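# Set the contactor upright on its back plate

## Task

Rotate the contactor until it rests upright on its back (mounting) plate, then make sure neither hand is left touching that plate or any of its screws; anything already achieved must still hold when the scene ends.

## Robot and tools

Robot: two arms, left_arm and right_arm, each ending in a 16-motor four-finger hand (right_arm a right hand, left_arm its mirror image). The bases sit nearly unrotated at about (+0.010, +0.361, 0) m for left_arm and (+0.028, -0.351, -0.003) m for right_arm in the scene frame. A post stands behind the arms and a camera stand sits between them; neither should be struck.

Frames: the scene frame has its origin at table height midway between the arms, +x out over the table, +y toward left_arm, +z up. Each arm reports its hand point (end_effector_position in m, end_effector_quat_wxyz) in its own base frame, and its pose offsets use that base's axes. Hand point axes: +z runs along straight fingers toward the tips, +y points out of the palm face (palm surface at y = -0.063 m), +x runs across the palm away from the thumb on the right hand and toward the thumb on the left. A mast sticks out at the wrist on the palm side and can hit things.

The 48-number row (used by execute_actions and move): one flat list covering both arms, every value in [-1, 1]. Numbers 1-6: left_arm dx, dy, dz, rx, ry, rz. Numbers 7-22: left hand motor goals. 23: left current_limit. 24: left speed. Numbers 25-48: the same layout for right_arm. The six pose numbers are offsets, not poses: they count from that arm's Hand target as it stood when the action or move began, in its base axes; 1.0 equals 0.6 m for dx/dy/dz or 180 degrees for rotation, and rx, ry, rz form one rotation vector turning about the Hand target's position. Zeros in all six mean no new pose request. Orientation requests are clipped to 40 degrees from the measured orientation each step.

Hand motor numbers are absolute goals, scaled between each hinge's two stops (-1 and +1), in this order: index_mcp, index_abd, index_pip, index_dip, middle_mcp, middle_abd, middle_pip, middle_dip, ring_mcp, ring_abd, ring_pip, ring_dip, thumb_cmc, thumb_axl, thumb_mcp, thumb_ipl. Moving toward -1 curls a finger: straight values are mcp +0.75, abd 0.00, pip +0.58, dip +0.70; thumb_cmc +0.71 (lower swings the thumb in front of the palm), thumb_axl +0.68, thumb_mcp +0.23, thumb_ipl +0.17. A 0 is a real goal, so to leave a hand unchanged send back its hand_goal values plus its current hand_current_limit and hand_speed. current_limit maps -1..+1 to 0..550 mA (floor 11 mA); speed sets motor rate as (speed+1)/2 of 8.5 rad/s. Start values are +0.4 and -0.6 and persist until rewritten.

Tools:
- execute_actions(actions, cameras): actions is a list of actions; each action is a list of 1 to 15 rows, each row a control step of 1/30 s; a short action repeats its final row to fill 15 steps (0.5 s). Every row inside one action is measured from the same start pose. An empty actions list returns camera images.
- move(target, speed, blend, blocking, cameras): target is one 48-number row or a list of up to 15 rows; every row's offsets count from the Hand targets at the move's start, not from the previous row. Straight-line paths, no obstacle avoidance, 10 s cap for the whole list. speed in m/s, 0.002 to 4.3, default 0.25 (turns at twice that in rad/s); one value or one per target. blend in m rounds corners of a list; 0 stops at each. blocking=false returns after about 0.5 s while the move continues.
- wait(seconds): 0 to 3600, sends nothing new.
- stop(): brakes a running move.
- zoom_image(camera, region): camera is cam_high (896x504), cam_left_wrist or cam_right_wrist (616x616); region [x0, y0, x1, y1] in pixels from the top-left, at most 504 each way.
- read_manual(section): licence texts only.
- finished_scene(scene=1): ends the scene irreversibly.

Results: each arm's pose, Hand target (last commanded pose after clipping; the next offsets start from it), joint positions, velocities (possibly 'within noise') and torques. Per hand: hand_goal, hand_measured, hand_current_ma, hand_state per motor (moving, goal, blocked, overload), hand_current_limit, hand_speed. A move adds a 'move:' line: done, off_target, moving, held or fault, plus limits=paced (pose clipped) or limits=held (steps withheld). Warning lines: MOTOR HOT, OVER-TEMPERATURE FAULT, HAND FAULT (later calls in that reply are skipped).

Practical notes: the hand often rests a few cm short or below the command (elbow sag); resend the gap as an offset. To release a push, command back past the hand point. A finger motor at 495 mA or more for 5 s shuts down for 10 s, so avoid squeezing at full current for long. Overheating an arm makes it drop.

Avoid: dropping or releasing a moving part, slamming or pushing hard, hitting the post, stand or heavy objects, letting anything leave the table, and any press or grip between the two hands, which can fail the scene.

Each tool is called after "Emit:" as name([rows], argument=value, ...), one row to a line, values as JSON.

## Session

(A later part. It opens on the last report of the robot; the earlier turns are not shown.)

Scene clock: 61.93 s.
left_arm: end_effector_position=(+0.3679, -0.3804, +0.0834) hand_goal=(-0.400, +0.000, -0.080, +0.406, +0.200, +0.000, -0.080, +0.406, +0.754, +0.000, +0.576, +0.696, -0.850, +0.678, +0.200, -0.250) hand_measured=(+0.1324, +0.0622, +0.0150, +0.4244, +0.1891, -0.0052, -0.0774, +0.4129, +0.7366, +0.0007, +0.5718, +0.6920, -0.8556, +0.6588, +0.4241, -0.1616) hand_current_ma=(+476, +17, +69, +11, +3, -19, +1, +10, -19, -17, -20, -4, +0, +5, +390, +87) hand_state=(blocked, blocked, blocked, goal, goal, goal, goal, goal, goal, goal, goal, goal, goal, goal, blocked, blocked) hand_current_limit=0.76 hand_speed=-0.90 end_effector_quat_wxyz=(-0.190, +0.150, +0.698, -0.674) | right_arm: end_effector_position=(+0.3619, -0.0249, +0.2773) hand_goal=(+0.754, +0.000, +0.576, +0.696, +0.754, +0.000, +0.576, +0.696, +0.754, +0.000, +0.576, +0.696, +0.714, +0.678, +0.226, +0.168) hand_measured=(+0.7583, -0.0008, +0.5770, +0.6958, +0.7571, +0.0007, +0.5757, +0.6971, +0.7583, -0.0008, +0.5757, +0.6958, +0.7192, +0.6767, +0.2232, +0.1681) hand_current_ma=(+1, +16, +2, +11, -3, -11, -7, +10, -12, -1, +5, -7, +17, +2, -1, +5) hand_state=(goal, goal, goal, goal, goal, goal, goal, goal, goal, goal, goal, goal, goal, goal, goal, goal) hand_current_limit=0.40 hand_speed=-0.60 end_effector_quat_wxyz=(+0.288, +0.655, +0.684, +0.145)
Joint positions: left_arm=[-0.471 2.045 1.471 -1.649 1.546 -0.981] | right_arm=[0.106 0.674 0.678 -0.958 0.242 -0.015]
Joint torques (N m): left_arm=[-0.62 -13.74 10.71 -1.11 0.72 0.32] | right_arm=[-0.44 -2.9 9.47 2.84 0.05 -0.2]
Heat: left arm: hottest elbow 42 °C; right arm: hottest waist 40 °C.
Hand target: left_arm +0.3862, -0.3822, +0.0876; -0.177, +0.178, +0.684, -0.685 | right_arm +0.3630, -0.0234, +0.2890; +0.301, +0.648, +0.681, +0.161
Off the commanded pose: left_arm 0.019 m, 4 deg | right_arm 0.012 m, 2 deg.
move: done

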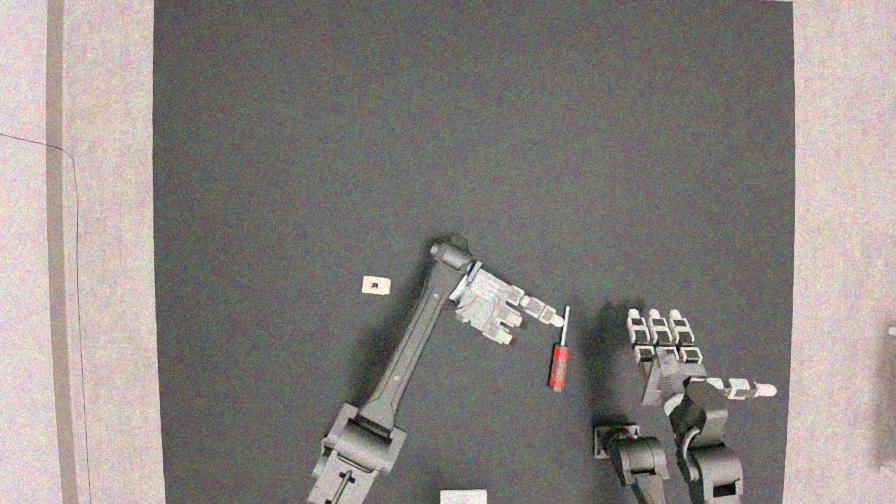

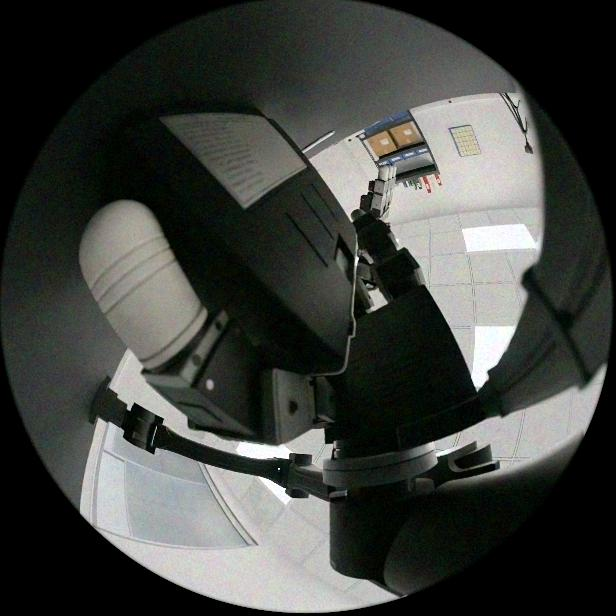

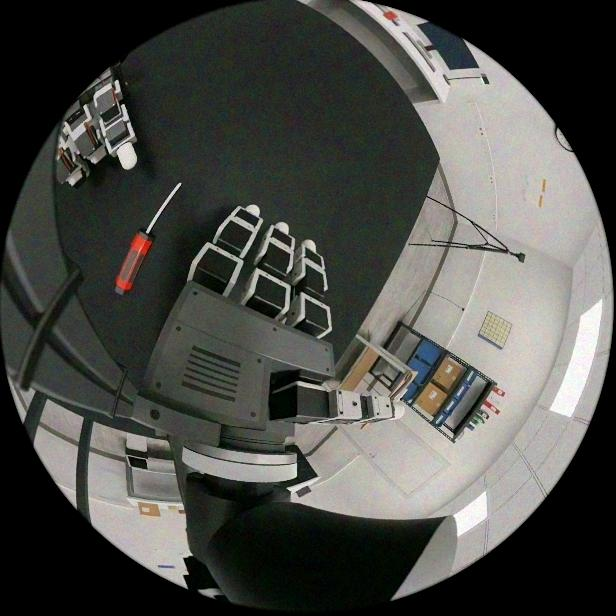

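Emit:
move([
  [0,0,0,0,0,0,0.45,0,-0.08,0.406,0.45,0,-0.08,0.406,0.754,0,0.576,0.696,-0.85,0.678,0.5,-0.049,0.4,-0.6,0,0,0,0,0,0,0.754,0,0.576,0.696,0.754,0,0.576,0.696,0.754,0,0.576,0.696,0.714,0.678,0.226,0.168,0.4,-0.6],
  [0.02,0.0,0,0,0,0,0.45,0,-0.08,0.406,0.45,0,-0.08,0.406,0.754,0,0.576,0.696,-0.85,0.678,0.5,-0.049,0.4,-0.6,0,0,0,0,0,0,0.754,0,0.576,0.696,0.754,0,0.576,0.696,0.754,0,0.576,0.696,0.714,0.678,0.226,0.168,0.4,-0.6],
], speed=0.06, cameras=["all"])

Emit:
zoom_image(camera="cam_left_wrist", region=[50, 80, 350, 420])

Emit:
zoom_image(camera="cam_high", region=[450, 270, 540, 350])

Scene clock: 65.40 s.
left_arm: end_effector_position=(+0.3805, -0.3782, +0.0748) hand_goal=(+0.450, +0.000, -0.080, +0.406, +0.450, +0.000, -0.080, +0.406, +0.754, +0.000, +0.576, +0.696, -0.850, +0.678, +0.500, -0.048) hand_measured=(+0.4230, +0.0080, -0.0761, +0.4129, +0.4194, -0.0066, -0.0774, +0.4129, +0.7354, +0.0007, +0.5731, +0.6920, -0.8518, +0.6714, +0.4944, -0.0491) hand_current_ma=(+14, +4, +9, -2, -3, -9, +3, +13, -15, -12, -9, +31, -12, -9, +4, -17) hand_state=(blocked, goal, goal, goal, blocked, goal, goal, goal, goal, goal, goal, goal, goal, goal, goal, goal) hand_current_limit=0.40 hand_speed=-0.60 end_effector_quat_wxyz=(-0.181, +0.153, +0.699, -0.674) | right_arm: end_effector_position=(+0.3619, -0.0249, +0.2773) hand_goal=(+0.754, +0.000, +0.576, +0.696, +0.754, +0.000, +0.576, +0.696, +0.754, +0.000, +0.576, +0.696, +0.714, +0.678, +0.226, +0.168) hand_measured=(+0.7583, +0.0007, +0.5782, +0.6958, +0.7571, +0.0007, +0.5757, +0.6958, +0.7583, +0.0007, +0.5770, +0.6958, +0.7192, +0.6777, +0.2232, +0.1681) hand_current_ma=(+4, +7, -3, +14, +12, -3, -5, +4, -7, -7, -32, +2, +0, +8, +11, +4) hand_state=(goal, goal, goal, goal, goal, goal, goal, goal, goal, goal, goal, goal, goal, goal, goal, goal) hand_current_limit=0.40 hand_speed=-0.60 end_effector_quat_wxyz=(+0.288, +0.655, +0.684, +0.145)
Joint positions: left_arm=[-0.457 2.076 1.499 -1.669 1.539 -0.941] | right_arm=[0.106 0.674 0.678 -0.958 0.242 -0.015]
Joint torques (N m): left_arm=[0.15 -14.15 12 -1.36 0.76 0.1] | right_arm=[-0.5 -2.9 9.51 2.85 0.06 -0.2]
Heat: left arm: hottest elbow 42 °C; right arm: hottest waist 40 °C.
Hand target: left_arm +0.3982, -0.3823, +0.0877; -0.177, +0.178, +0.684, -0.685 | right_arm +0.3630, -0.0234, +0.2890; +0.301, +0.648, +0.681, +0.161
Off the commanded pose: left_arm 0.022 m, 4 deg | right_arm 0.012 m, 2 deg.
joint sent to its limit (left arm) — joint 4 (wrist pitch), lower limit. The joint targets are off in position and orientation.
move: off_target (left_arm)

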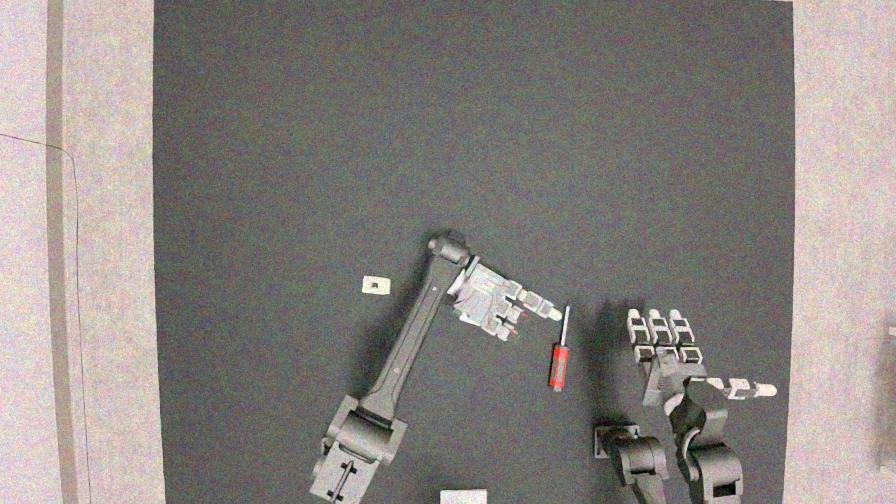

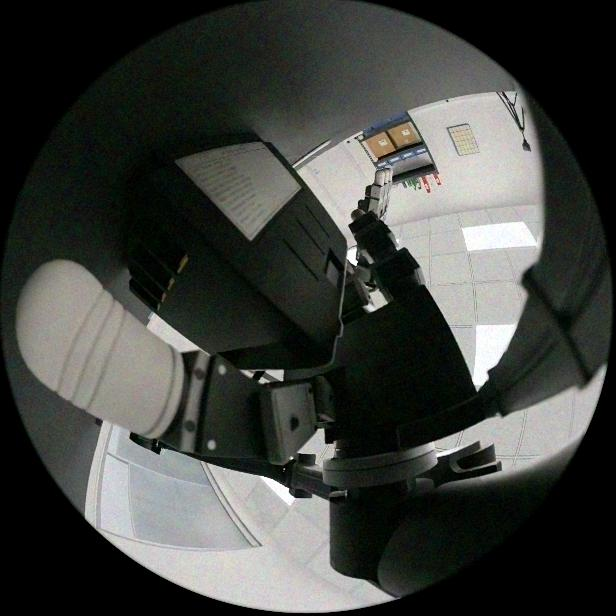

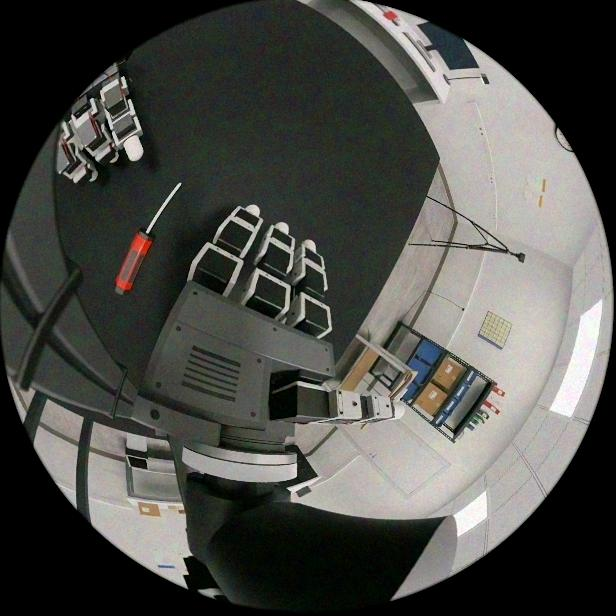

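Scaled by 1.482 from the camera's image (finer frame: 880x880).

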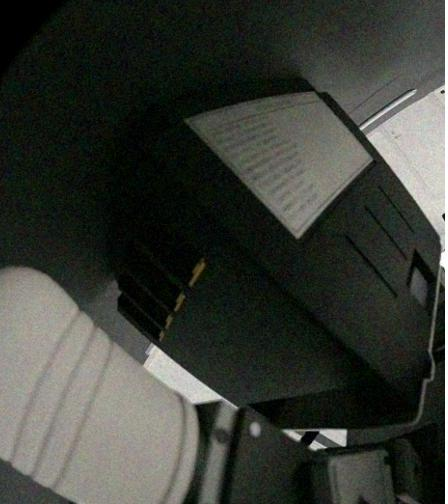

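Scaled by 5.600 from the camera's image (finer frame: 1280x720).

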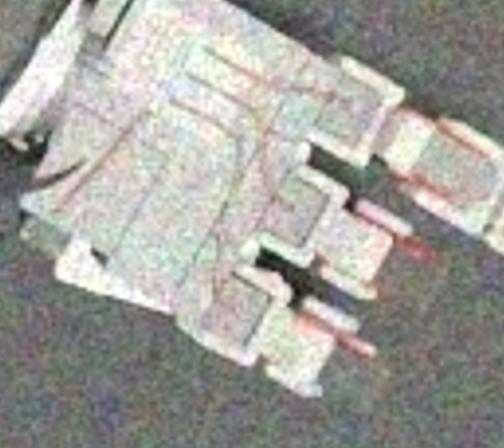

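Emit:
move(target=[0,0,0.01,0,0,0,-0.35,0,-0.08,0.406,0.3,0,-0.08,0.406,0.754,0,0.576,0.696,-0.85,0.678,0.2,-0.25,0.76,-0.9,0,0,0,0,0,0,0.754,0,0.576,0.696,0.754,0,0.576,0.696,0.754,0,0.576,0.696,0.714,0.678,0.226,0.168,0.4,-0.6], speed=0.06, cameras=["all"])

Emit:
zoom_image(camera="cam_left_wrist", region=[50, 80, 350, 420])

Emit:
zoom_image(camera="cam_high", region=[450, 270, 540, 350])

Scene clock: 67.83 s.
left_arm: end_effector_position=(+0.3826, -0.3766, +0.0759) hand_goal=(-0.350, +0.000, -0.080, +0.406, +0.300, +0.000, -0.080, +0.406, +0.754, +0.000, +0.576, +0.696, -0.850, +0.678, +0.200, -0.250) hand_measured=(+0.2421, +0.0227, +0.0111, +0.4384, +0.2880, -0.0066, -0.0761, +0.4129, +0.7366, +0.0007, +0.5731, +0.6920, -0.8493, +0.6714, +0.3707, -0.1730) hand_current_ma=(+489, -14, +71, +15, +5, -6, +21, -2, +3, -8, -14, +9, +19, +4, +256, +81) hand_state=(blocked, blocked, blocked, blocked, goal, goal, goal, goal, goal, goal, goal, goal, goal, goal, blocked, blocked) hand_current_limit=0.76 hand_speed=-0.90 end_effector_quat_wxyz=(-0.180, +0.151, +0.700, -0.675) | right_arm: end_effector_position=(+0.3619, -0.0249, +0.2773) hand_goal=(+0.754, +0.000, +0.576, +0.696, +0.754, +0.000, +0.576, +0.696, +0.754, +0.000, +0.576, +0.696, +0.714, +0.678, +0.226, +0.168) hand_measured=(+0.7583, +0.0007, +0.5770, +0.6958, +0.7571, +0.0007, +0.5770, +0.6958, +0.7583, +0.0007, +0.5770, +0.6971, +0.7205, +0.6767, +0.2232, +0.1672) hand_current_ma=(+9, +5, -3, +5, -7, -12, -14, +7, -8, +1, -4, +0, +3, +5, -1, -4) hand_state=(goal, goal, goal, goal, goal, goal, goal, goal, goal, goal, goal, goal, goal, goal, goal, goal) hand_current_limit=0.40 hand_speed=-0.60 end_effector_quat_wxyz=(+0.288, +0.655, +0.684, +0.145)
Joint positions: left_arm=[-0.453 2.076 1.502 -1.674 1.539 -0.941] | right_arm=[0.106 0.674 0.678 -0.958 0.242 -0.015]
Joint torques (N m): left_arm=[-0.73 -15.68 11.79 -1.31 0.71 0] | right_arm=[-0.44 -2.9 9.5 2.8 0.06 -0.19]
Heat: left arm: hottest elbow 43 °C; right arm: hottest waist 40 °C.
Hand target: left_arm +0.3982, -0.3823, +0.0937; -0.177, +0.178, +0.684, -0.685 | right_arm +0.3630, -0.0234, +0.2890; +0.301, +0.648, +0.681, +0.161
Off the commanded pose: left_arm 0.024 m, 4 deg | right_arm 0.012 m, 2 deg.
joint sent to its limit (left arm) — joint 4 (wrist pitch), lower limit. The joint targets are off in position and orientation.
move: off_target (left_arm)

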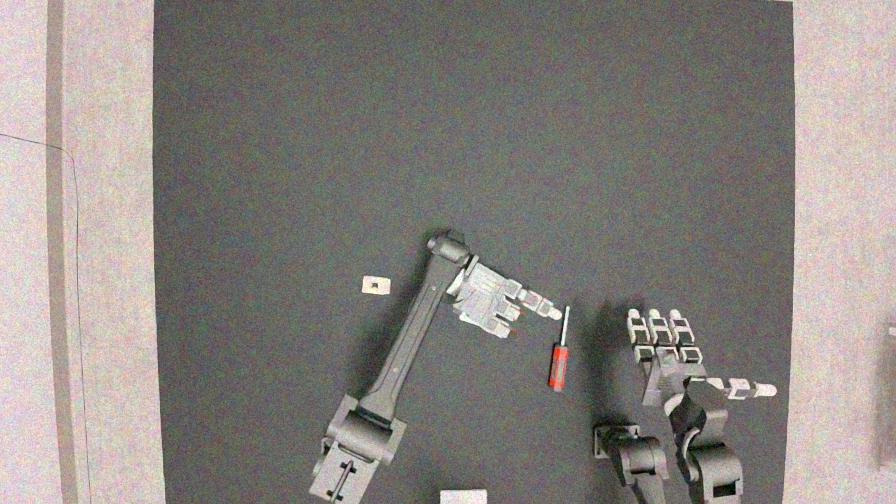

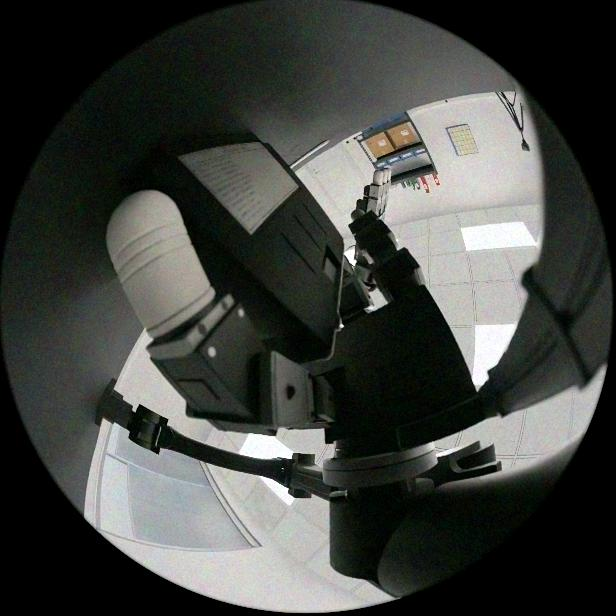

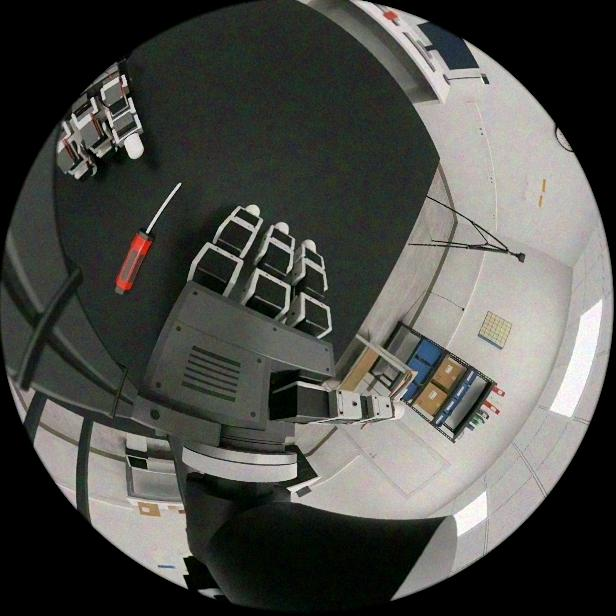

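Scaled by 1.482 from the camera's image (finer frame: 880x880).

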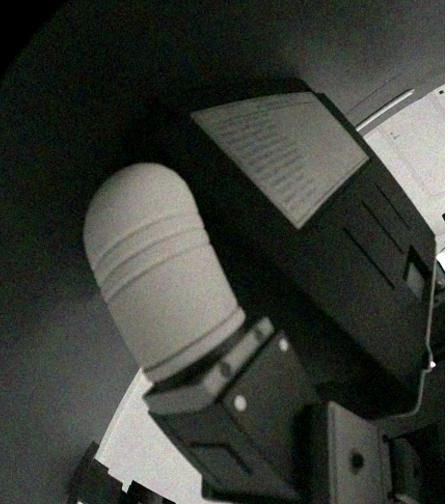

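Scaled by 5.600 from the camera's image (finer frame: 1280x720).

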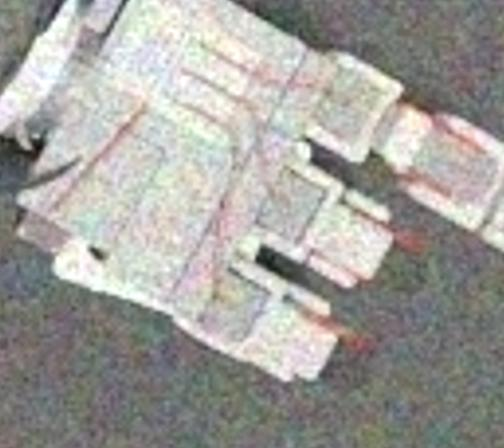

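Emit:
move(target=[0,0,0,0,0,0,-0.38,0,-0.08,0.406,0.25,0,-0.08,0.406,0.754,0,0.576,0.696,-0.85,0.678,0.0,-0.3,0.77,-0.9,0,0,0,0,0,0,0.754,0,0.576,0.696,0.754,0,0.576,0.696,0.754,0,0.576,0.696,0.714,0.678,0.226,0.168,0.4,-0.6], speed=0.06, cameras=["all"])

Emit:
zoom_image(camera="cam_left_wrist", region=[50, 80, 350, 420])

Emit:
zoom_image(camera="cam_high", region=[450, 270, 540, 350])

Scene clock: 69.23 s.
left_arm: end_effector_position=(+0.3826, -0.3766, +0.0759) hand_goal=(-0.380, +0.000, -0.080, +0.406, +0.250, +0.000, -0.080, +0.406, +0.754, +0.000, +0.576, +0.696, -0.850, +0.678, +0.000, -0.300) hand_measured=(+0.2361, +0.0344, +0.0137, +0.4397, +0.2397, -0.0023, -0.0736, +0.4129, +0.7366, +0.0007, +0.5718, +0.6920, -0.8606, +0.6704, +0.3618, -0.1730) hand_current_ma=(+485, +2, +86, +9, +11, -13, +8, +21, -7, -19, -9, +11, -20, -2, +486, +172) hand_state=(blocked, blocked, blocked, blocked, goal, goal, goal, goal, goal, goal, goal, goal, goal, goal, blocked, blocked) hand_current_limit=0.77 hand_speed=-0.90 end_effector_quat_wxyz=(-0.180, +0.151, +0.700, -0.675) | right_arm: end_effector_position=(+0.3619, -0.0249, +0.2773) hand_goal=(+0.754, +0.000, +0.576, +0.696, +0.754, +0.000, +0.576, +0.696, +0.754, +0.000, +0.576, +0.696, +0.714, +0.678, +0.226, +0.168) hand_measured=(+0.7583, -0.0008, +0.5757, +0.6958, +0.7571, +0.0007, +0.5770, +0.6958, +0.7571, +0.0007, +0.5770, +0.6958, +0.7192, +0.6777, +0.2222, +0.1681) hand_current_ma=(+10, +15, +10, +12, +8, +8, -12, +4, +1, -15, -4, -5, +3, +9, +5, +1) hand_state=(goal, goal, goal, goal, goal, goal, goal, goal, goal, goal, goal, goal, goal, goal, goal, goal) hand_current_limit=0.40 hand_speed=-0.60 end_effector_quat_wxyz=(+0.288, +0.655, +0.684, +0.145)
Joint positions: left_arm=[-0.453 2.076 1.502 -1.674 1.539 -0.941] | right_arm=[0.106 0.674 0.678 -0.958 0.242 -0.015]
Joint torques (N m): left_arm=[-0.03 -15.62 11.99 -1.37 0.79 -0.02] | right_arm=[-0.56 -2.84 9.54 2.82 0.06 -0.2]
Heat: left arm: hottest elbow 43 °C; right arm: hottest waist 40 °C.
Hand target: left_arm +0.3982, -0.3823, +0.0937; -0.177, +0.178, +0.684, -0.685 | right_arm +0.3630, -0.0234, +0.2890; +0.301, +0.648, +0.681, +0.161
Off the commanded pose: left_arm 0.024 m, 4 deg | right_arm 0.012 m, 2 deg.
joint sent to its limit (left arm) — joint 4 (wrist pitch), lower limit. The joint targets are off in position and orientation.
move: done

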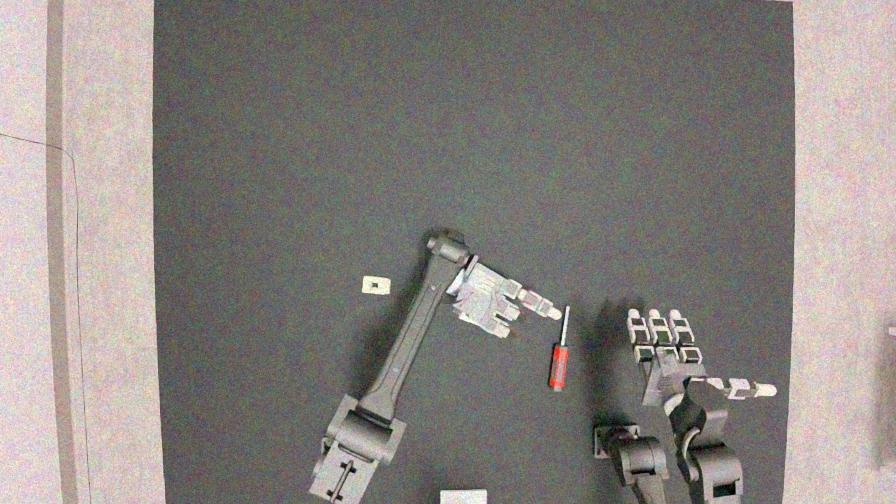

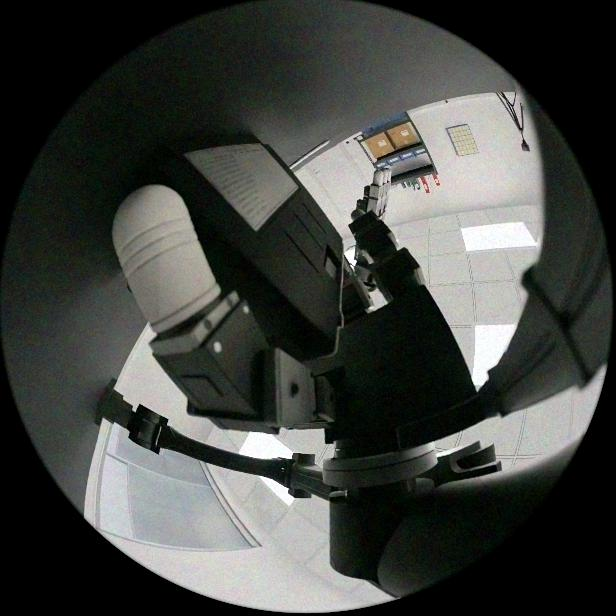

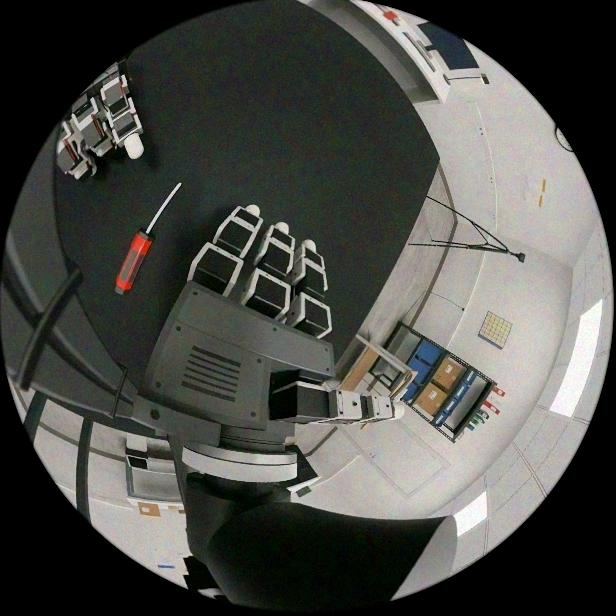

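Scaled by 1.482 from the camera's image (finer frame: 880x880).

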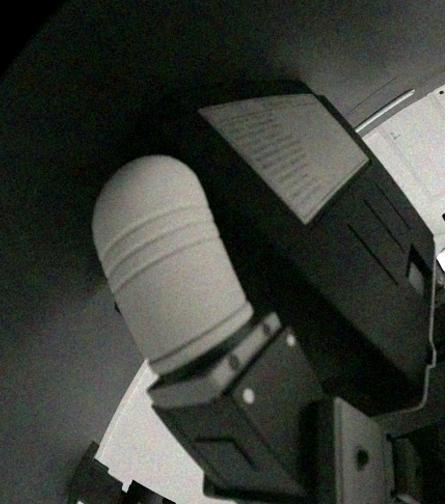

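Scaled by 5.600 from the camera's image (finer frame: 1280x720).

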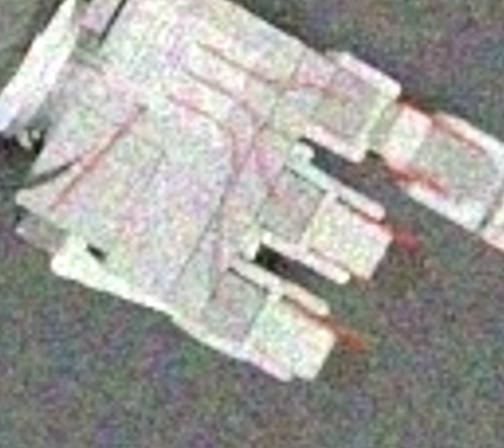

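Emit:
move(target=[0,0,0,0,0,0,-0.2,0,-0.08,0.406,0.0,0,-0.08,0.406,0.754,0,0.576,0.696,-0.80,0.678,0.1,-0.3,0.72,-0.9,0,0,0,0,0,0,0.754,0,0.576,0.696,0.754,0,0.576,0.696,0.754,0,0.576,0.696,0.714,0.678,0.226,0.168,0.4,-0.6], speed=0.06, cameras=["cam_left_wrist"])

Emit:
zoom_image(camera="cam_left_wrist", region=[50, 80, 350, 420])

Scene clock: 70.70 s.
left_arm: end_effector_position=(+0.3826, -0.3766, +0.0759) hand_goal=(-0.200, +0.000, -0.080, +0.406, +0.000, +0.000, -0.080, +0.406, +0.754, +0.000, +0.576, +0.696, -0.800, +0.678, +0.100, -0.300) hand_measured=(+0.2313, +0.0358, +0.0150, +0.4422, +0.1951, +0.0080, -0.0261, +0.4295, +0.7354, +0.0007, +0.5718, +0.6920, -0.8593, +0.6714, +0.3628, -0.1711) hand_current_ma=(+477, +7, +67, +3, +241, -1, +33, +16, -5, -19, -17, -1, -22, +7, +469, +167) hand_state=(blocked, blocked, blocked, blocked, blocked, goal, blocked, blocked, goal, goal, goal, goal, blocked, goal, blocked, blocked) hand_current_limit=0.72 hand_speed=-0.90 end_effector_quat_wxyz=(-0.180, +0.151, +0.700, -0.675) | right_arm: end_effector_position=(+0.3619, -0.0249, +0.2773) hand_goal=(+0.754, +0.000, +0.576, +0.696, +0.754, +0.000, +0.576, +0.696, +0.754, +0.000, +0.576, +0.696, +0.714, +0.678, +0.226, +0.168) hand_measured=(+0.7583, -0.0008, +0.5757, +0.6958, +0.7583, -0.0008, +0.5757, +0.6958, +0.7583, -0.0008, +0.5770, +0.6971, +0.7205, +0.6777, +0.2232, +0.1681) hand_current_ma=(+14, +3, +0, +26, +1, -6, +5, -1, +2, +5, -10, -2, +8, -3, +7, +10) hand_state=(goal, goal, goal, goal, goal, goal, goal, goal, goal, goal, goal, goal, goal, goal, goal, goal) hand_current_limit=0.40 hand_speed=-0.60 end_effector_quat_wxyz=(+0.288, +0.655, +0.684, +0.145)
Joint positions: left_arm=[-0.453 2.076 1.502 -1.674 1.539 -0.941] | right_arm=[0.106 0.674 0.678 -0.958 0.242 -0.015]
Joint torques (N m): left_arm=[-0.73 -15.68 11.96 -1.35 0.74 0.01] | right_arm=[-0.5 -2.9 9.51 2.8 0.06 -0.2]
Heat: left arm: hottest elbow 43 °C; right arm: hottest waist 40 °C.
Hand target: left_arm +0.3982, -0.3823, +0.0937; -0.177, +0.178, +0.684, -0.685 | right_arm +0.3630, -0.0234, +0.2890; +0.301, +0.648, +0.681, +0.161
Off the commanded pose: left_arm 0.024 m, 4 deg | right_arm 0.012 m, 2 deg.
joint sent to its limit (left arm) — joint 4 (wrist pitch), lower limit. The joint targets are off in position and orientation.
move: done

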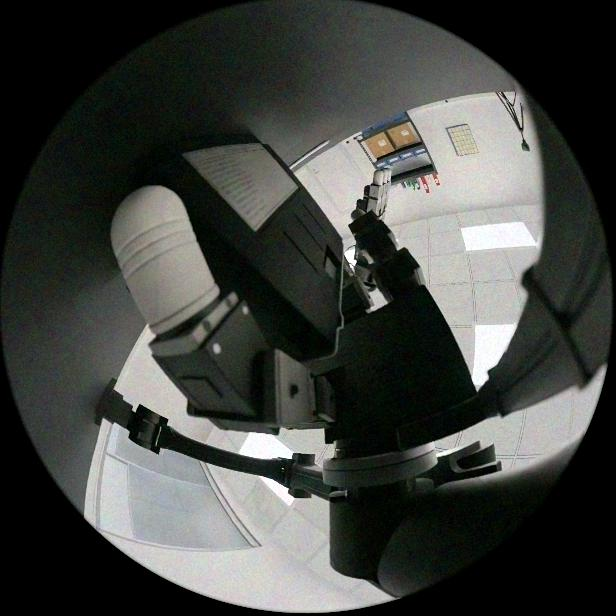

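Scaled by 1.482 from the camera's image (finer frame: 880x880).

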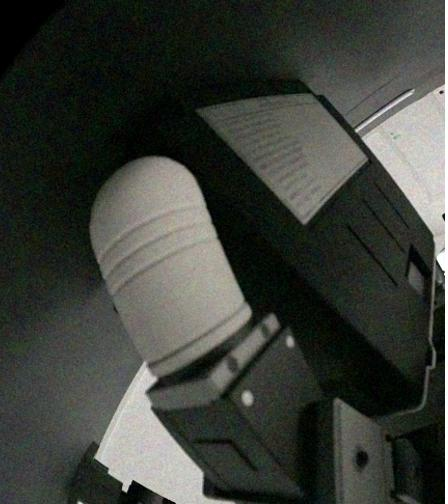

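Emit:
move(target=[0,0,0,0,0,0,-0.3,0.3,-0.08,0.406,0.25,0,-0.08,0.406,0.754,0,0.576,0.696,-0.98,0.678,0.05,-0.3,0.72,-0.9,0,0,0,0,0,0,0.754,0,0.576,0.696,0.754,0,0.576,0.696,0.754,0,0.576,0.696,0.714,0.678,0.226,0.168,0.4,-0.6], speed=0.06, cameras=["cam_left_wrist"])

Emit:
zoom_image(camera="cam_left_wrist", region=[50, 80, 350, 420])

Scene clock: 72.63 s.
left_arm: end_effector_position=(+0.3779, -0.3804, +0.0762) hand_goal=(-0.300, +0.300, -0.080, +0.406, +0.250, +0.000, -0.080, +0.406, +0.754, +0.000, +0.576, +0.696, -0.980, +0.678, +0.050, -0.300) hand_measured=(+0.0974, +0.2585, +0.0162, +0.4435, +0.2614, +0.0446, -0.0441, +0.4257, +0.7366, +0.0007, +0.5718, +0.6920, -0.9962, +0.6767, +0.2757, -0.1739) hand_current_ma=(+462, -9, +77, +12, +15, +9, +13, +14, -9, -6, -6, +14, -6, +2, +404, +171) hand_state=(blocked, blocked, blocked, blocked, goal, blocked, blocked, goal, goal, goal, goal, goal, goal, goal, blocked, blocked) hand_current_limit=0.72 hand_speed=-0.90 end_effector_quat_wxyz=(-0.185, +0.153, +0.699, -0.673) | right_arm: end_effector_position=(+0.3619, -0.0249, +0.2773) hand_goal=(+0.754, +0.000, +0.576, +0.696, +0.754, +0.000, +0.576, +0.696, +0.754, +0.000, +0.576, +0.696, +0.714, +0.678, +0.226, +0.168) hand_measured=(+0.7583, +0.0007, +0.5770, +0.6971, +0.7571, -0.0008, +0.5770, +0.6958, +0.7571, +0.0007, +0.5770, +0.6958, +0.7205, +0.6777, +0.2222, +0.1681) hand_current_ma=(+12, +3, +8, +11, -1, -5, +1, +21, +11, -10, -13, -8, -2, +4, -7, +5) hand_state=(goal, goal, goal, goal, goal, goal, goal, goal, goal, goal, goal, goal, goal, goal, goal, goal) hand_current_limit=0.40 hand_speed=-0.60 end_effector_quat_wxyz=(+0.288, +0.655, +0.684, +0.145)
Joint positions: left_arm=[-0.463 2.076 1.502 -1.677 1.539 -0.943] | right_arm=[0.106 0.674 0.678 -0.958 0.242 -0.015]
Joint torques (N m): left_arm=[-0.09 -15.15 11.59 -1.29 0.76 -0.02] | right_arm=[-0.44 -2.96 9.5 2.81 0.06 -0.2]
Heat: left arm: hottest elbow 44 °C; right arm: hottest waist 40 °C.
Hand target: left_arm +0.3982, -0.3823, +0.0937; -0.177, +0.178, +0.684, -0.685 | right_arm +0.3630, -0.0234, +0.2890; +0.301, +0.648, +0.681, +0.161
Off the commanded pose: left_arm 0.027 m, 4 deg | right_arm 0.012 m, 2 deg.
joint sent to its limit (left arm) — joint 4 (wrist pitch), lower limit. The joint targets are off in position and orientation.
move: done

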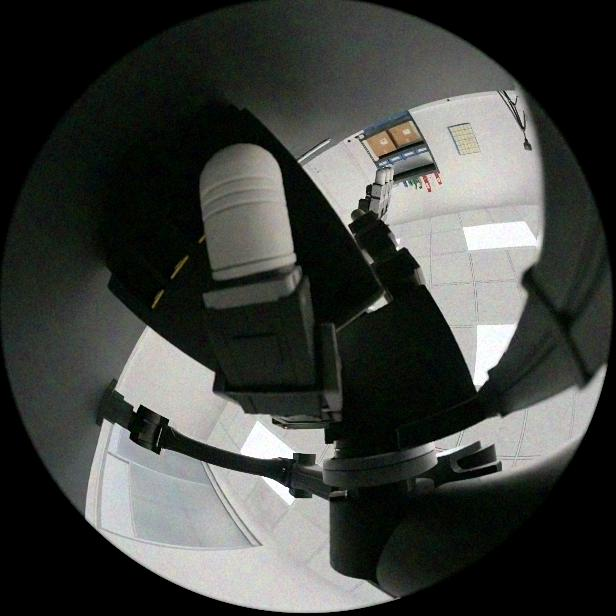

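Scaled by 1.482 from the camera's image (finer frame: 880x880).

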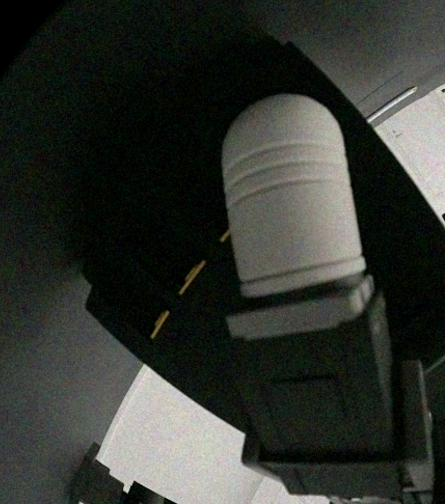

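Emit:
wait(seconds=0.1, cameras=["cam_high", "cam_right_wrist"])

Emit:
zoom_image(camera="cam_high", region=[450, 270, 540, 350])

Emit:
zoom_image(camera="cam_right_wrist", region=[50, 40, 190, 200])

Scene clock: 72.93 s.
left_arm: end_effector_position=(+0.3779, -0.3804, +0.0762) hand_goal=(-0.300, +0.300, -0.080, +0.406, +0.250, +0.000, -0.080, +0.406, +0.754, +0.000, +0.576, +0.696, -0.980, +0.678, +0.050, -0.300) hand_measured=(+0.0974, +0.2585, +0.0162, +0.4435, +0.2614, +0.0446, -0.0441, +0.4257, +0.7354, +0.0007, +0.5718, +0.6920, -0.9962, +0.6777, +0.2757, -0.1739) hand_current_ma=(+477, -13, +94, +19, +1, +2, +29, +16, -1, -9, -11, +7, -2, -4, +410, +171) hand_state=(blocked, blocked, blocked, blocked, goal, blocked, blocked, goal, goal, goal, goal, goal, goal, goal, blocked, blocked) hand_current_limit=0.72 hand_speed=-0.90 end_effector_quat_wxyz=(-0.185, +0.153, +0.699, -0.673) | right_arm: end_effector_position=(+0.3619, -0.0249, +0.2773) hand_goal=(+0.754, +0.000, +0.576, +0.696, +0.754, +0.000, +0.576, +0.696, +0.754, +0.000, +0.576, +0.696, +0.714, +0.678, +0.226, +0.168) hand_measured=(+0.7583, -0.0008, +0.5770, +0.6958, +0.7571, -0.0008, +0.5757, +0.6958, +0.7583, +0.0007, +0.5770, +0.6958, +0.7205, +0.6767, +0.2232, +0.1672) hand_current_ma=(+8, +7, +12, +10, -4, -1, -8, +19, -1, +0, -13, +3, -1, +0, +3, +0) hand_state=(goal, goal, goal, goal, goal, goal, goal, goal, goal, goal, goal, goal, goal, goal, goal, goal) hand_current_limit=0.40 hand_speed=-0.60 end_effector_quat_wxyz=(+0.288, +0.655, +0.684, +0.145)
Joint positions: left_arm=[-0.463 2.076 1.502 -1.677 1.539 -0.943] | right_arm=[0.106 0.674 0.678 -0.958 0.242 -0.015]
Joint torques (N m): left_arm=[-0.85 -15.15 11.74 -1.32 0.74 0] | right_arm=[-0.56 -2.84 9.51 2.78 0.06 -0.2]
Heat: left arm: hottest elbow 44 °C; right arm: hottest waist 40 °C.
Hand target: left_arm +0.3982, -0.3823, +0.0937; -0.177, +0.178, +0.684, -0.685 | right_arm +0.3630, -0.0234, +0.2890; +0.301, +0.648, +0.681, +0.161
Off the commanded pose: left_arm 0.027 m, 4 deg | right_arm 0.012 m, 2 deg.
wait: 0.10 s; at rest from the start

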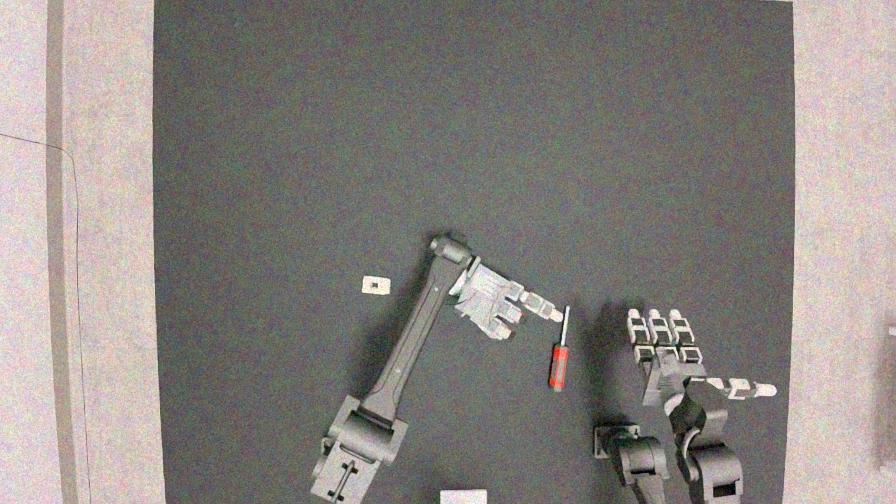

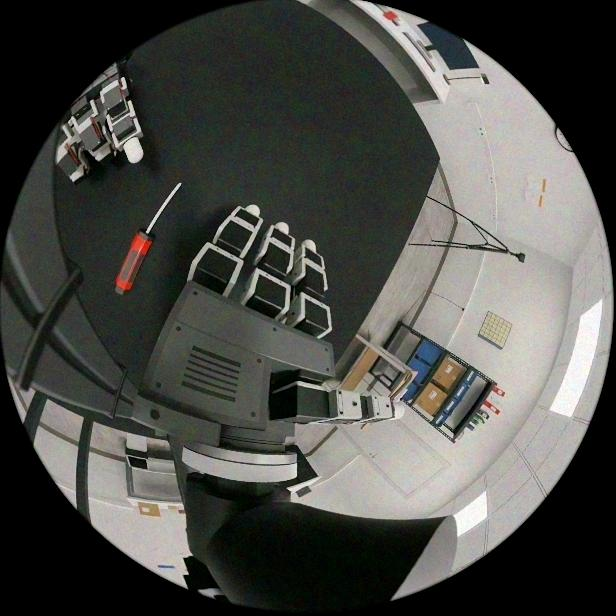

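Scaled by 5.600 from the camera's image (finer frame: 1280x720).

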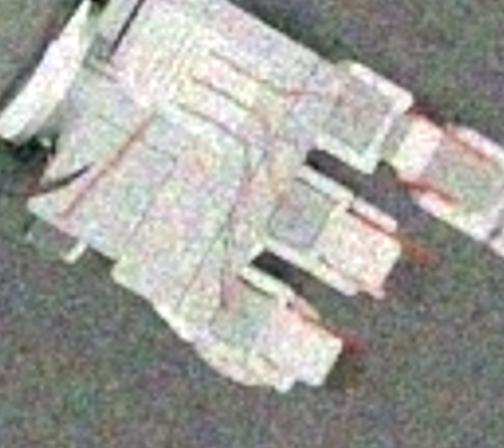

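Scaled by 3.150 from the camera's image (finer frame: 880x880).

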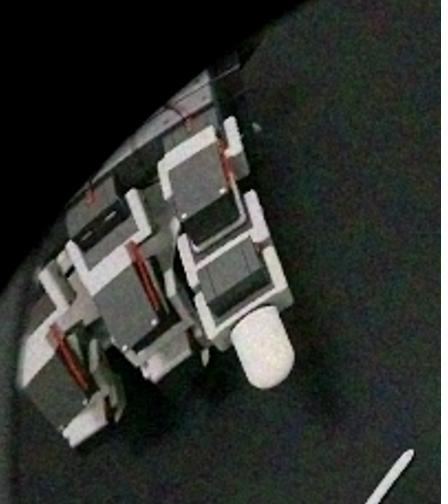

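Emit:
move(target=[0,0,0,0,0,0,-0.15,0.05,-0.08,0.406,-0.15,0,-0.08,0.406,0.754,0,0.576,0.696,-0.8,0.678,0.1,-0.3,0.72,-0.9,0,0,0,0,0,0,0.754,0,0.576,0.696,0.754,0,0.576,0.696,0.754,0,0.576,0.696,0.714,0.678,0.226,0.168,0.4,-0.6], speed=0.06, cameras=["cam_high","cam_left_wrist"])

Emit:
zoom_image(camera="cam_left_wrist", region=[50, 80, 350, 420])

Emit:
zoom_image(camera="cam_high", region=[450, 270, 540, 350])

Scene clock: 74.73 s.
left_arm: end_effector_position=(+0.3784, -0.3807, +0.0766) hand_goal=(-0.150, +0.050, -0.080, +0.406, -0.150, +0.000, -0.080, +0.406, +0.754, +0.000, +0.576, +0.696, -0.800, +0.678, +0.100, -0.300) hand_measured=(+0.0914, +0.2468, +0.0214, +0.4512, +0.2446, +0.0402, -0.0274, +0.4270, +0.7354, +0.0007, +0.5731, +0.6920, -0.9912, +0.6756, +0.2777, -0.1720) hand_current_ma=(+347, +110, +90, +24, +472, +10, +39, -3, +1, -5, -18, +7, -210, -3, +288, +165) hand_state=(blocked, blocked, blocked, blocked, blocked, blocked, blocked, blocked, goal, goal, goal, goal, blocked, goal, blocked, blocked) hand_current_limit=0.72 hand_speed=-0.90 end_effector_quat_wxyz=(-0.184, +0.154, +0.699, -0.673) | right_arm: end_effector_position=(+0.3619, -0.0249, +0.2773) hand_goal=(+0.754, +0.000, +0.576, +0.696, +0.754, +0.000, +0.576, +0.696, +0.754, +0.000, +0.576, +0.696, +0.714, +0.678, +0.226, +0.168) hand_measured=(+0.7571, -0.0008, +0.5770, +0.6958, +0.7571, +0.0007, +0.5770, +0.6958, +0.7583, -0.0008, +0.5770, +0.6958, +0.7217, +0.6777, +0.2232, +0.1681) hand_current_ma=(+6, -2, +7, -1, +1, -7, -11, +17, -4, -12, -19, -8, +2, +0, +5, +1) hand_state=(goal, goal, goal, goal, goal, goal, goal, goal, goal, goal, goal, goal, goal, goal, goal, goal) hand_current_limit=0.40 hand_speed=-0.60 end_effector_quat_wxyz=(+0.288, +0.655, +0.684, +0.145)
Joint positions: left_arm=[-0.463 2.076 1.503 -1.677 1.539 -0.943] | right_arm=[0.106 0.674 0.678 -0.958 0.242 -0.015]
Joint torques (N m): left_arm=[-0.79 -15.74 11.93 -1.28 0.79 -0.04] | right_arm=[-0.44 -2.9 9.5 2.8 0.05 -0.2]
Heat: left arm: hottest elbow 44 °C; right arm: hottest waist 40 °C.
Hand target: left_arm +0.3982, -0.3823, +0.0937; -0.177, +0.178, +0.684, -0.685 | right_arm +0.3630, -0.0234, +0.2890; +0.301, +0.648, +0.681, +0.161
Off the commanded pose: left_arm 0.026 m, 4 deg | right_arm 0.012 m, 2 deg.
joint sent to its limit (left arm) — joint 4 (wrist pitch), lower limit. The joint targets are off in position and orientation.
move: done

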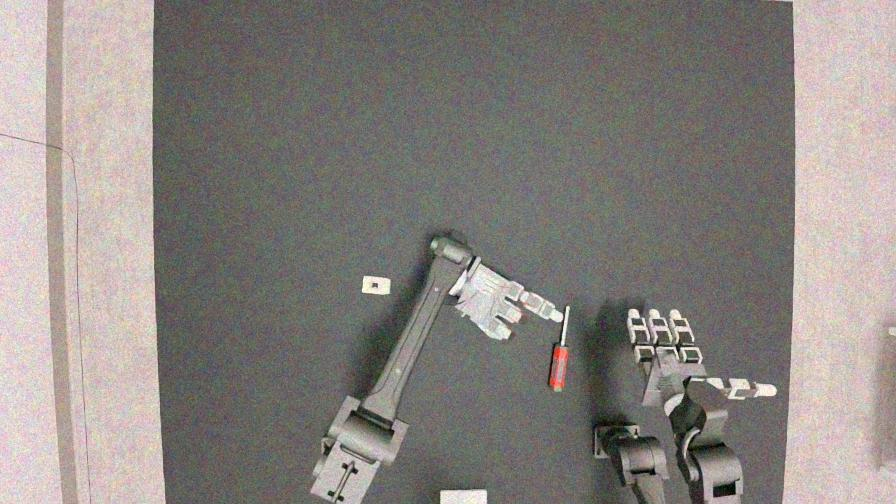

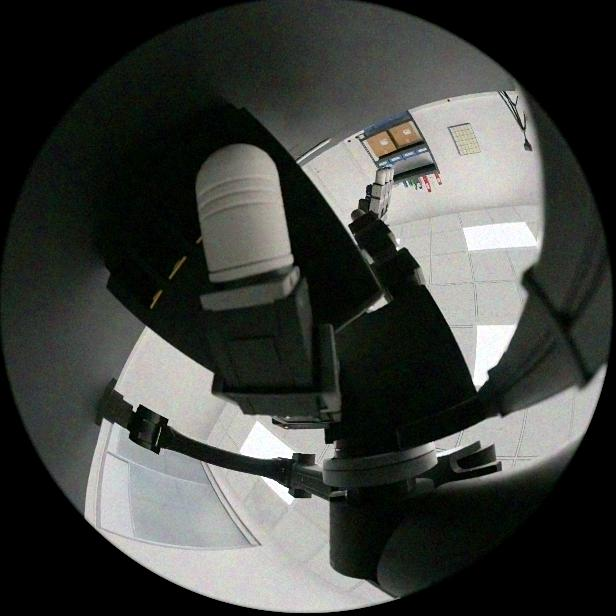

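Scaled by 1.482 from the camera's image (finer frame: 880x880).

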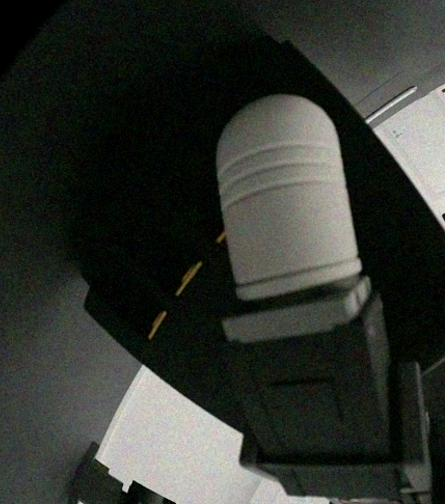

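Scaled by 5.600 from the camera's image (finer frame: 1280x720).

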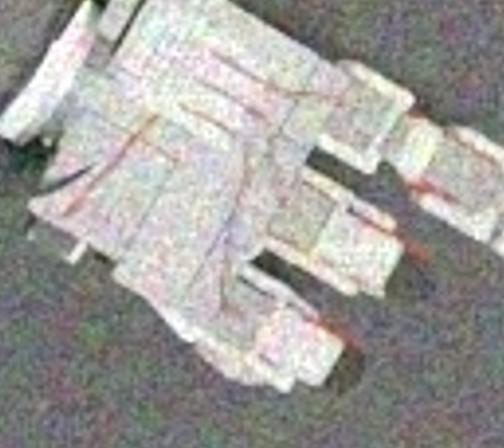

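Emit:
move([
  [0,0,0,0,0,0,0.2,0.05,-0.08,0.406,0.35,0,-0.08,0.406,0.754,0,0.576,0.696,-0.98,0.678,0.4,-0.2,0.5,-0.8,0,0,0,0,0,0,0.754,0,0.576,0.696,0.754,0,0.576,0.696,0.754,0,0.576,0.696,0.714,0.678,0.226,0.168,0.4,-0.6],
  [0,0,0,0,0,0,0.2,0.0,-0.08,0.406,0.35,0,-0.08,0.406,0.754,0,0.576,0.696,-0.65,0.678,0.4,-0.2,0.5,-0.8,0,0,0,0,0,0,0.754,0,0.576,0.696,0.754,0,0.576,0.696,0.754,0,0.576,0.696,0.714,0.678,0.226,0.168,0.4,-0.6],
  [0,0,0,0,0,0,0.1,0.0,-0.08,0.406,-0.15,0,-0.08,0.406,0.754,0,0.576,0.696,-0.65,0.678,0.15,-0.25,0.6,-0.85,0,0,0,0,0,0,0.754,0,0.576,0.696,0.754,0,0.576,0.696,0.754,0,0.576,0.696,0.714,0.678,0.226,0.168,0.4,-0.6],
], speed=0.06, cameras=["cam_high","cam_left_wrist"])

Emit:
zoom_image(camera="cam_left_wrist", region=[50, 80, 350, 420])

Emit:
zoom_image(camera="cam_high", region=[450, 270, 540, 350])

Scene clock: 79.13 s.
left_arm: end_effector_position=(+0.3809, -0.3800, +0.0775) hand_goal=(+0.100, +0.000, -0.080, +0.406, -0.150, +0.000, -0.080, +0.406, +0.754, +0.000, +0.576, +0.696, -0.650, +0.678, +0.150, -0.250) hand_measured=(+0.1806, +0.0344, -0.0364, +0.4282, +0.2566, +0.0109, -0.0235, +0.4270, +0.7354, +0.0007, +0.5718, +0.6920, -0.6496, +0.6830, +0.3618, -0.2006) hand_current_ma=(+68, +4, +36, +5, +443, -15, +34, +9, -3, -22, +4, +2, -8, +12, +365, +25) hand_state=(blocked, blocked, blocked, blocked, blocked, goal, blocked, blocked, goal, goal, goal, goal, goal, goal, blocked, blocked) hand_current_limit=0.60 hand_speed=-0.85 end_effector_quat_wxyz=(-0.182, +0.155, +0.700, -0.673) | right_arm: end_effector_position=(+0.3619, -0.0249, +0.2773) hand_goal=(+0.754, +0.000, +0.576, +0.696, +0.754, +0.000, +0.576, +0.696, +0.754, +0.000, +0.576, +0.696, +0.714, +0.678, +0.226, +0.168) hand_measured=(+0.7583, -0.0008, +0.5770, +0.6958, +0.7583, -0.0008, +0.5770, +0.6958, +0.7571, -0.0008, +0.5757, +0.6958, +0.7205, +0.6777, +0.2232, +0.1681) hand_current_ma=(+19, +23, -6, +17, +1, -5, -2, +1, -12, +1, -2, -4, +0, -5, +14, +3) hand_state=(goal, goal, goal, goal, goal, goal, goal, goal, goal, goal, goal, goal, goal, goal, goal, goal) hand_current_limit=0.40 hand_speed=-0.60 end_effector_quat_wxyz=(+0.288, +0.655, +0.684, +0.145)
Joint positions: left_arm=[-0.46 2.076 1.508 -1.677 1.537 -0.943] | right_arm=[0.106 0.674 0.678 -0.958 0.242 -0.015]
Joint velocities: left_arm=[0.005 -0.015 0.002 -0.046 -0.051 0.007] | right_arm=[within noise]
Joint torques (N m): left_arm=[-0.67 -15.44 11.47 -1.06 0.84 -0.06] | right_arm=[-0.5 -2.78 9.51 2.8 0.06 -0.19]
Heat: left arm: hottest elbow 45 °C; right arm: hottest waist 40 °C.
Hand target: left_arm +0.3982, -0.3823, +0.0937; -0.177, +0.178, +0.684, -0.685 | right_arm +0.3630, -0.0234, +0.2890; +0.301, +0.648, +0.681, +0.161
Off the commanded pose: left_arm 0.024 m, 3 deg | right_arm 0.012 m, 2 deg.
joint sent to its limit (left arm) — joint 4 (wrist pitch), lower limit. The joint targets are off in position and orientation.
move: done; target 2's new numbers were sent with left_arm's hand 0.026 m and 4 deg from that target; target 3's new numbers were sent with left_arm's hand 0.025 m and 4 deg from that target

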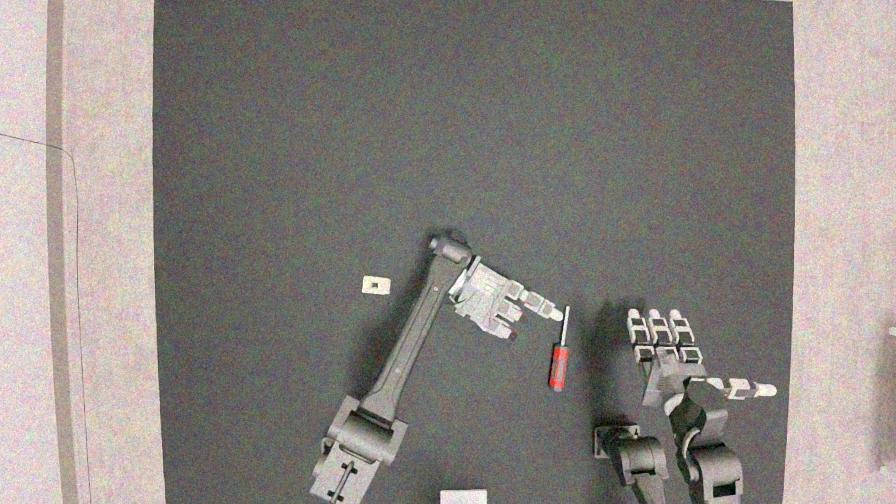

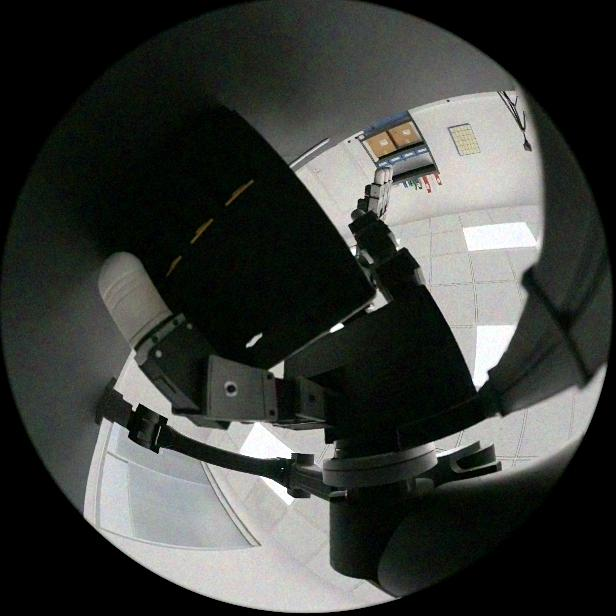

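Scaled by 1.482 from the camera's image (finer frame: 880x880).

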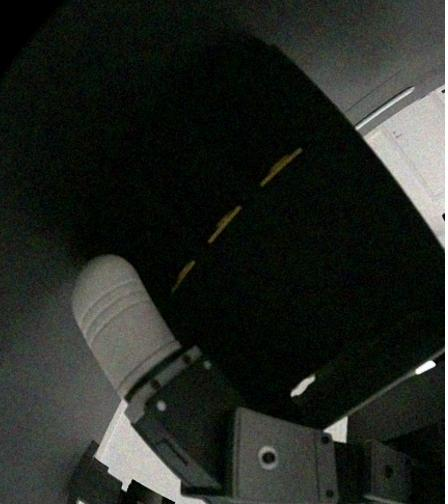

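Scaled by 5.600 from the camera's image (finer frame: 1280x720).

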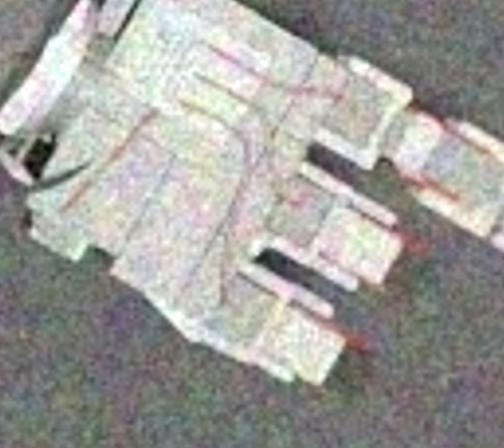

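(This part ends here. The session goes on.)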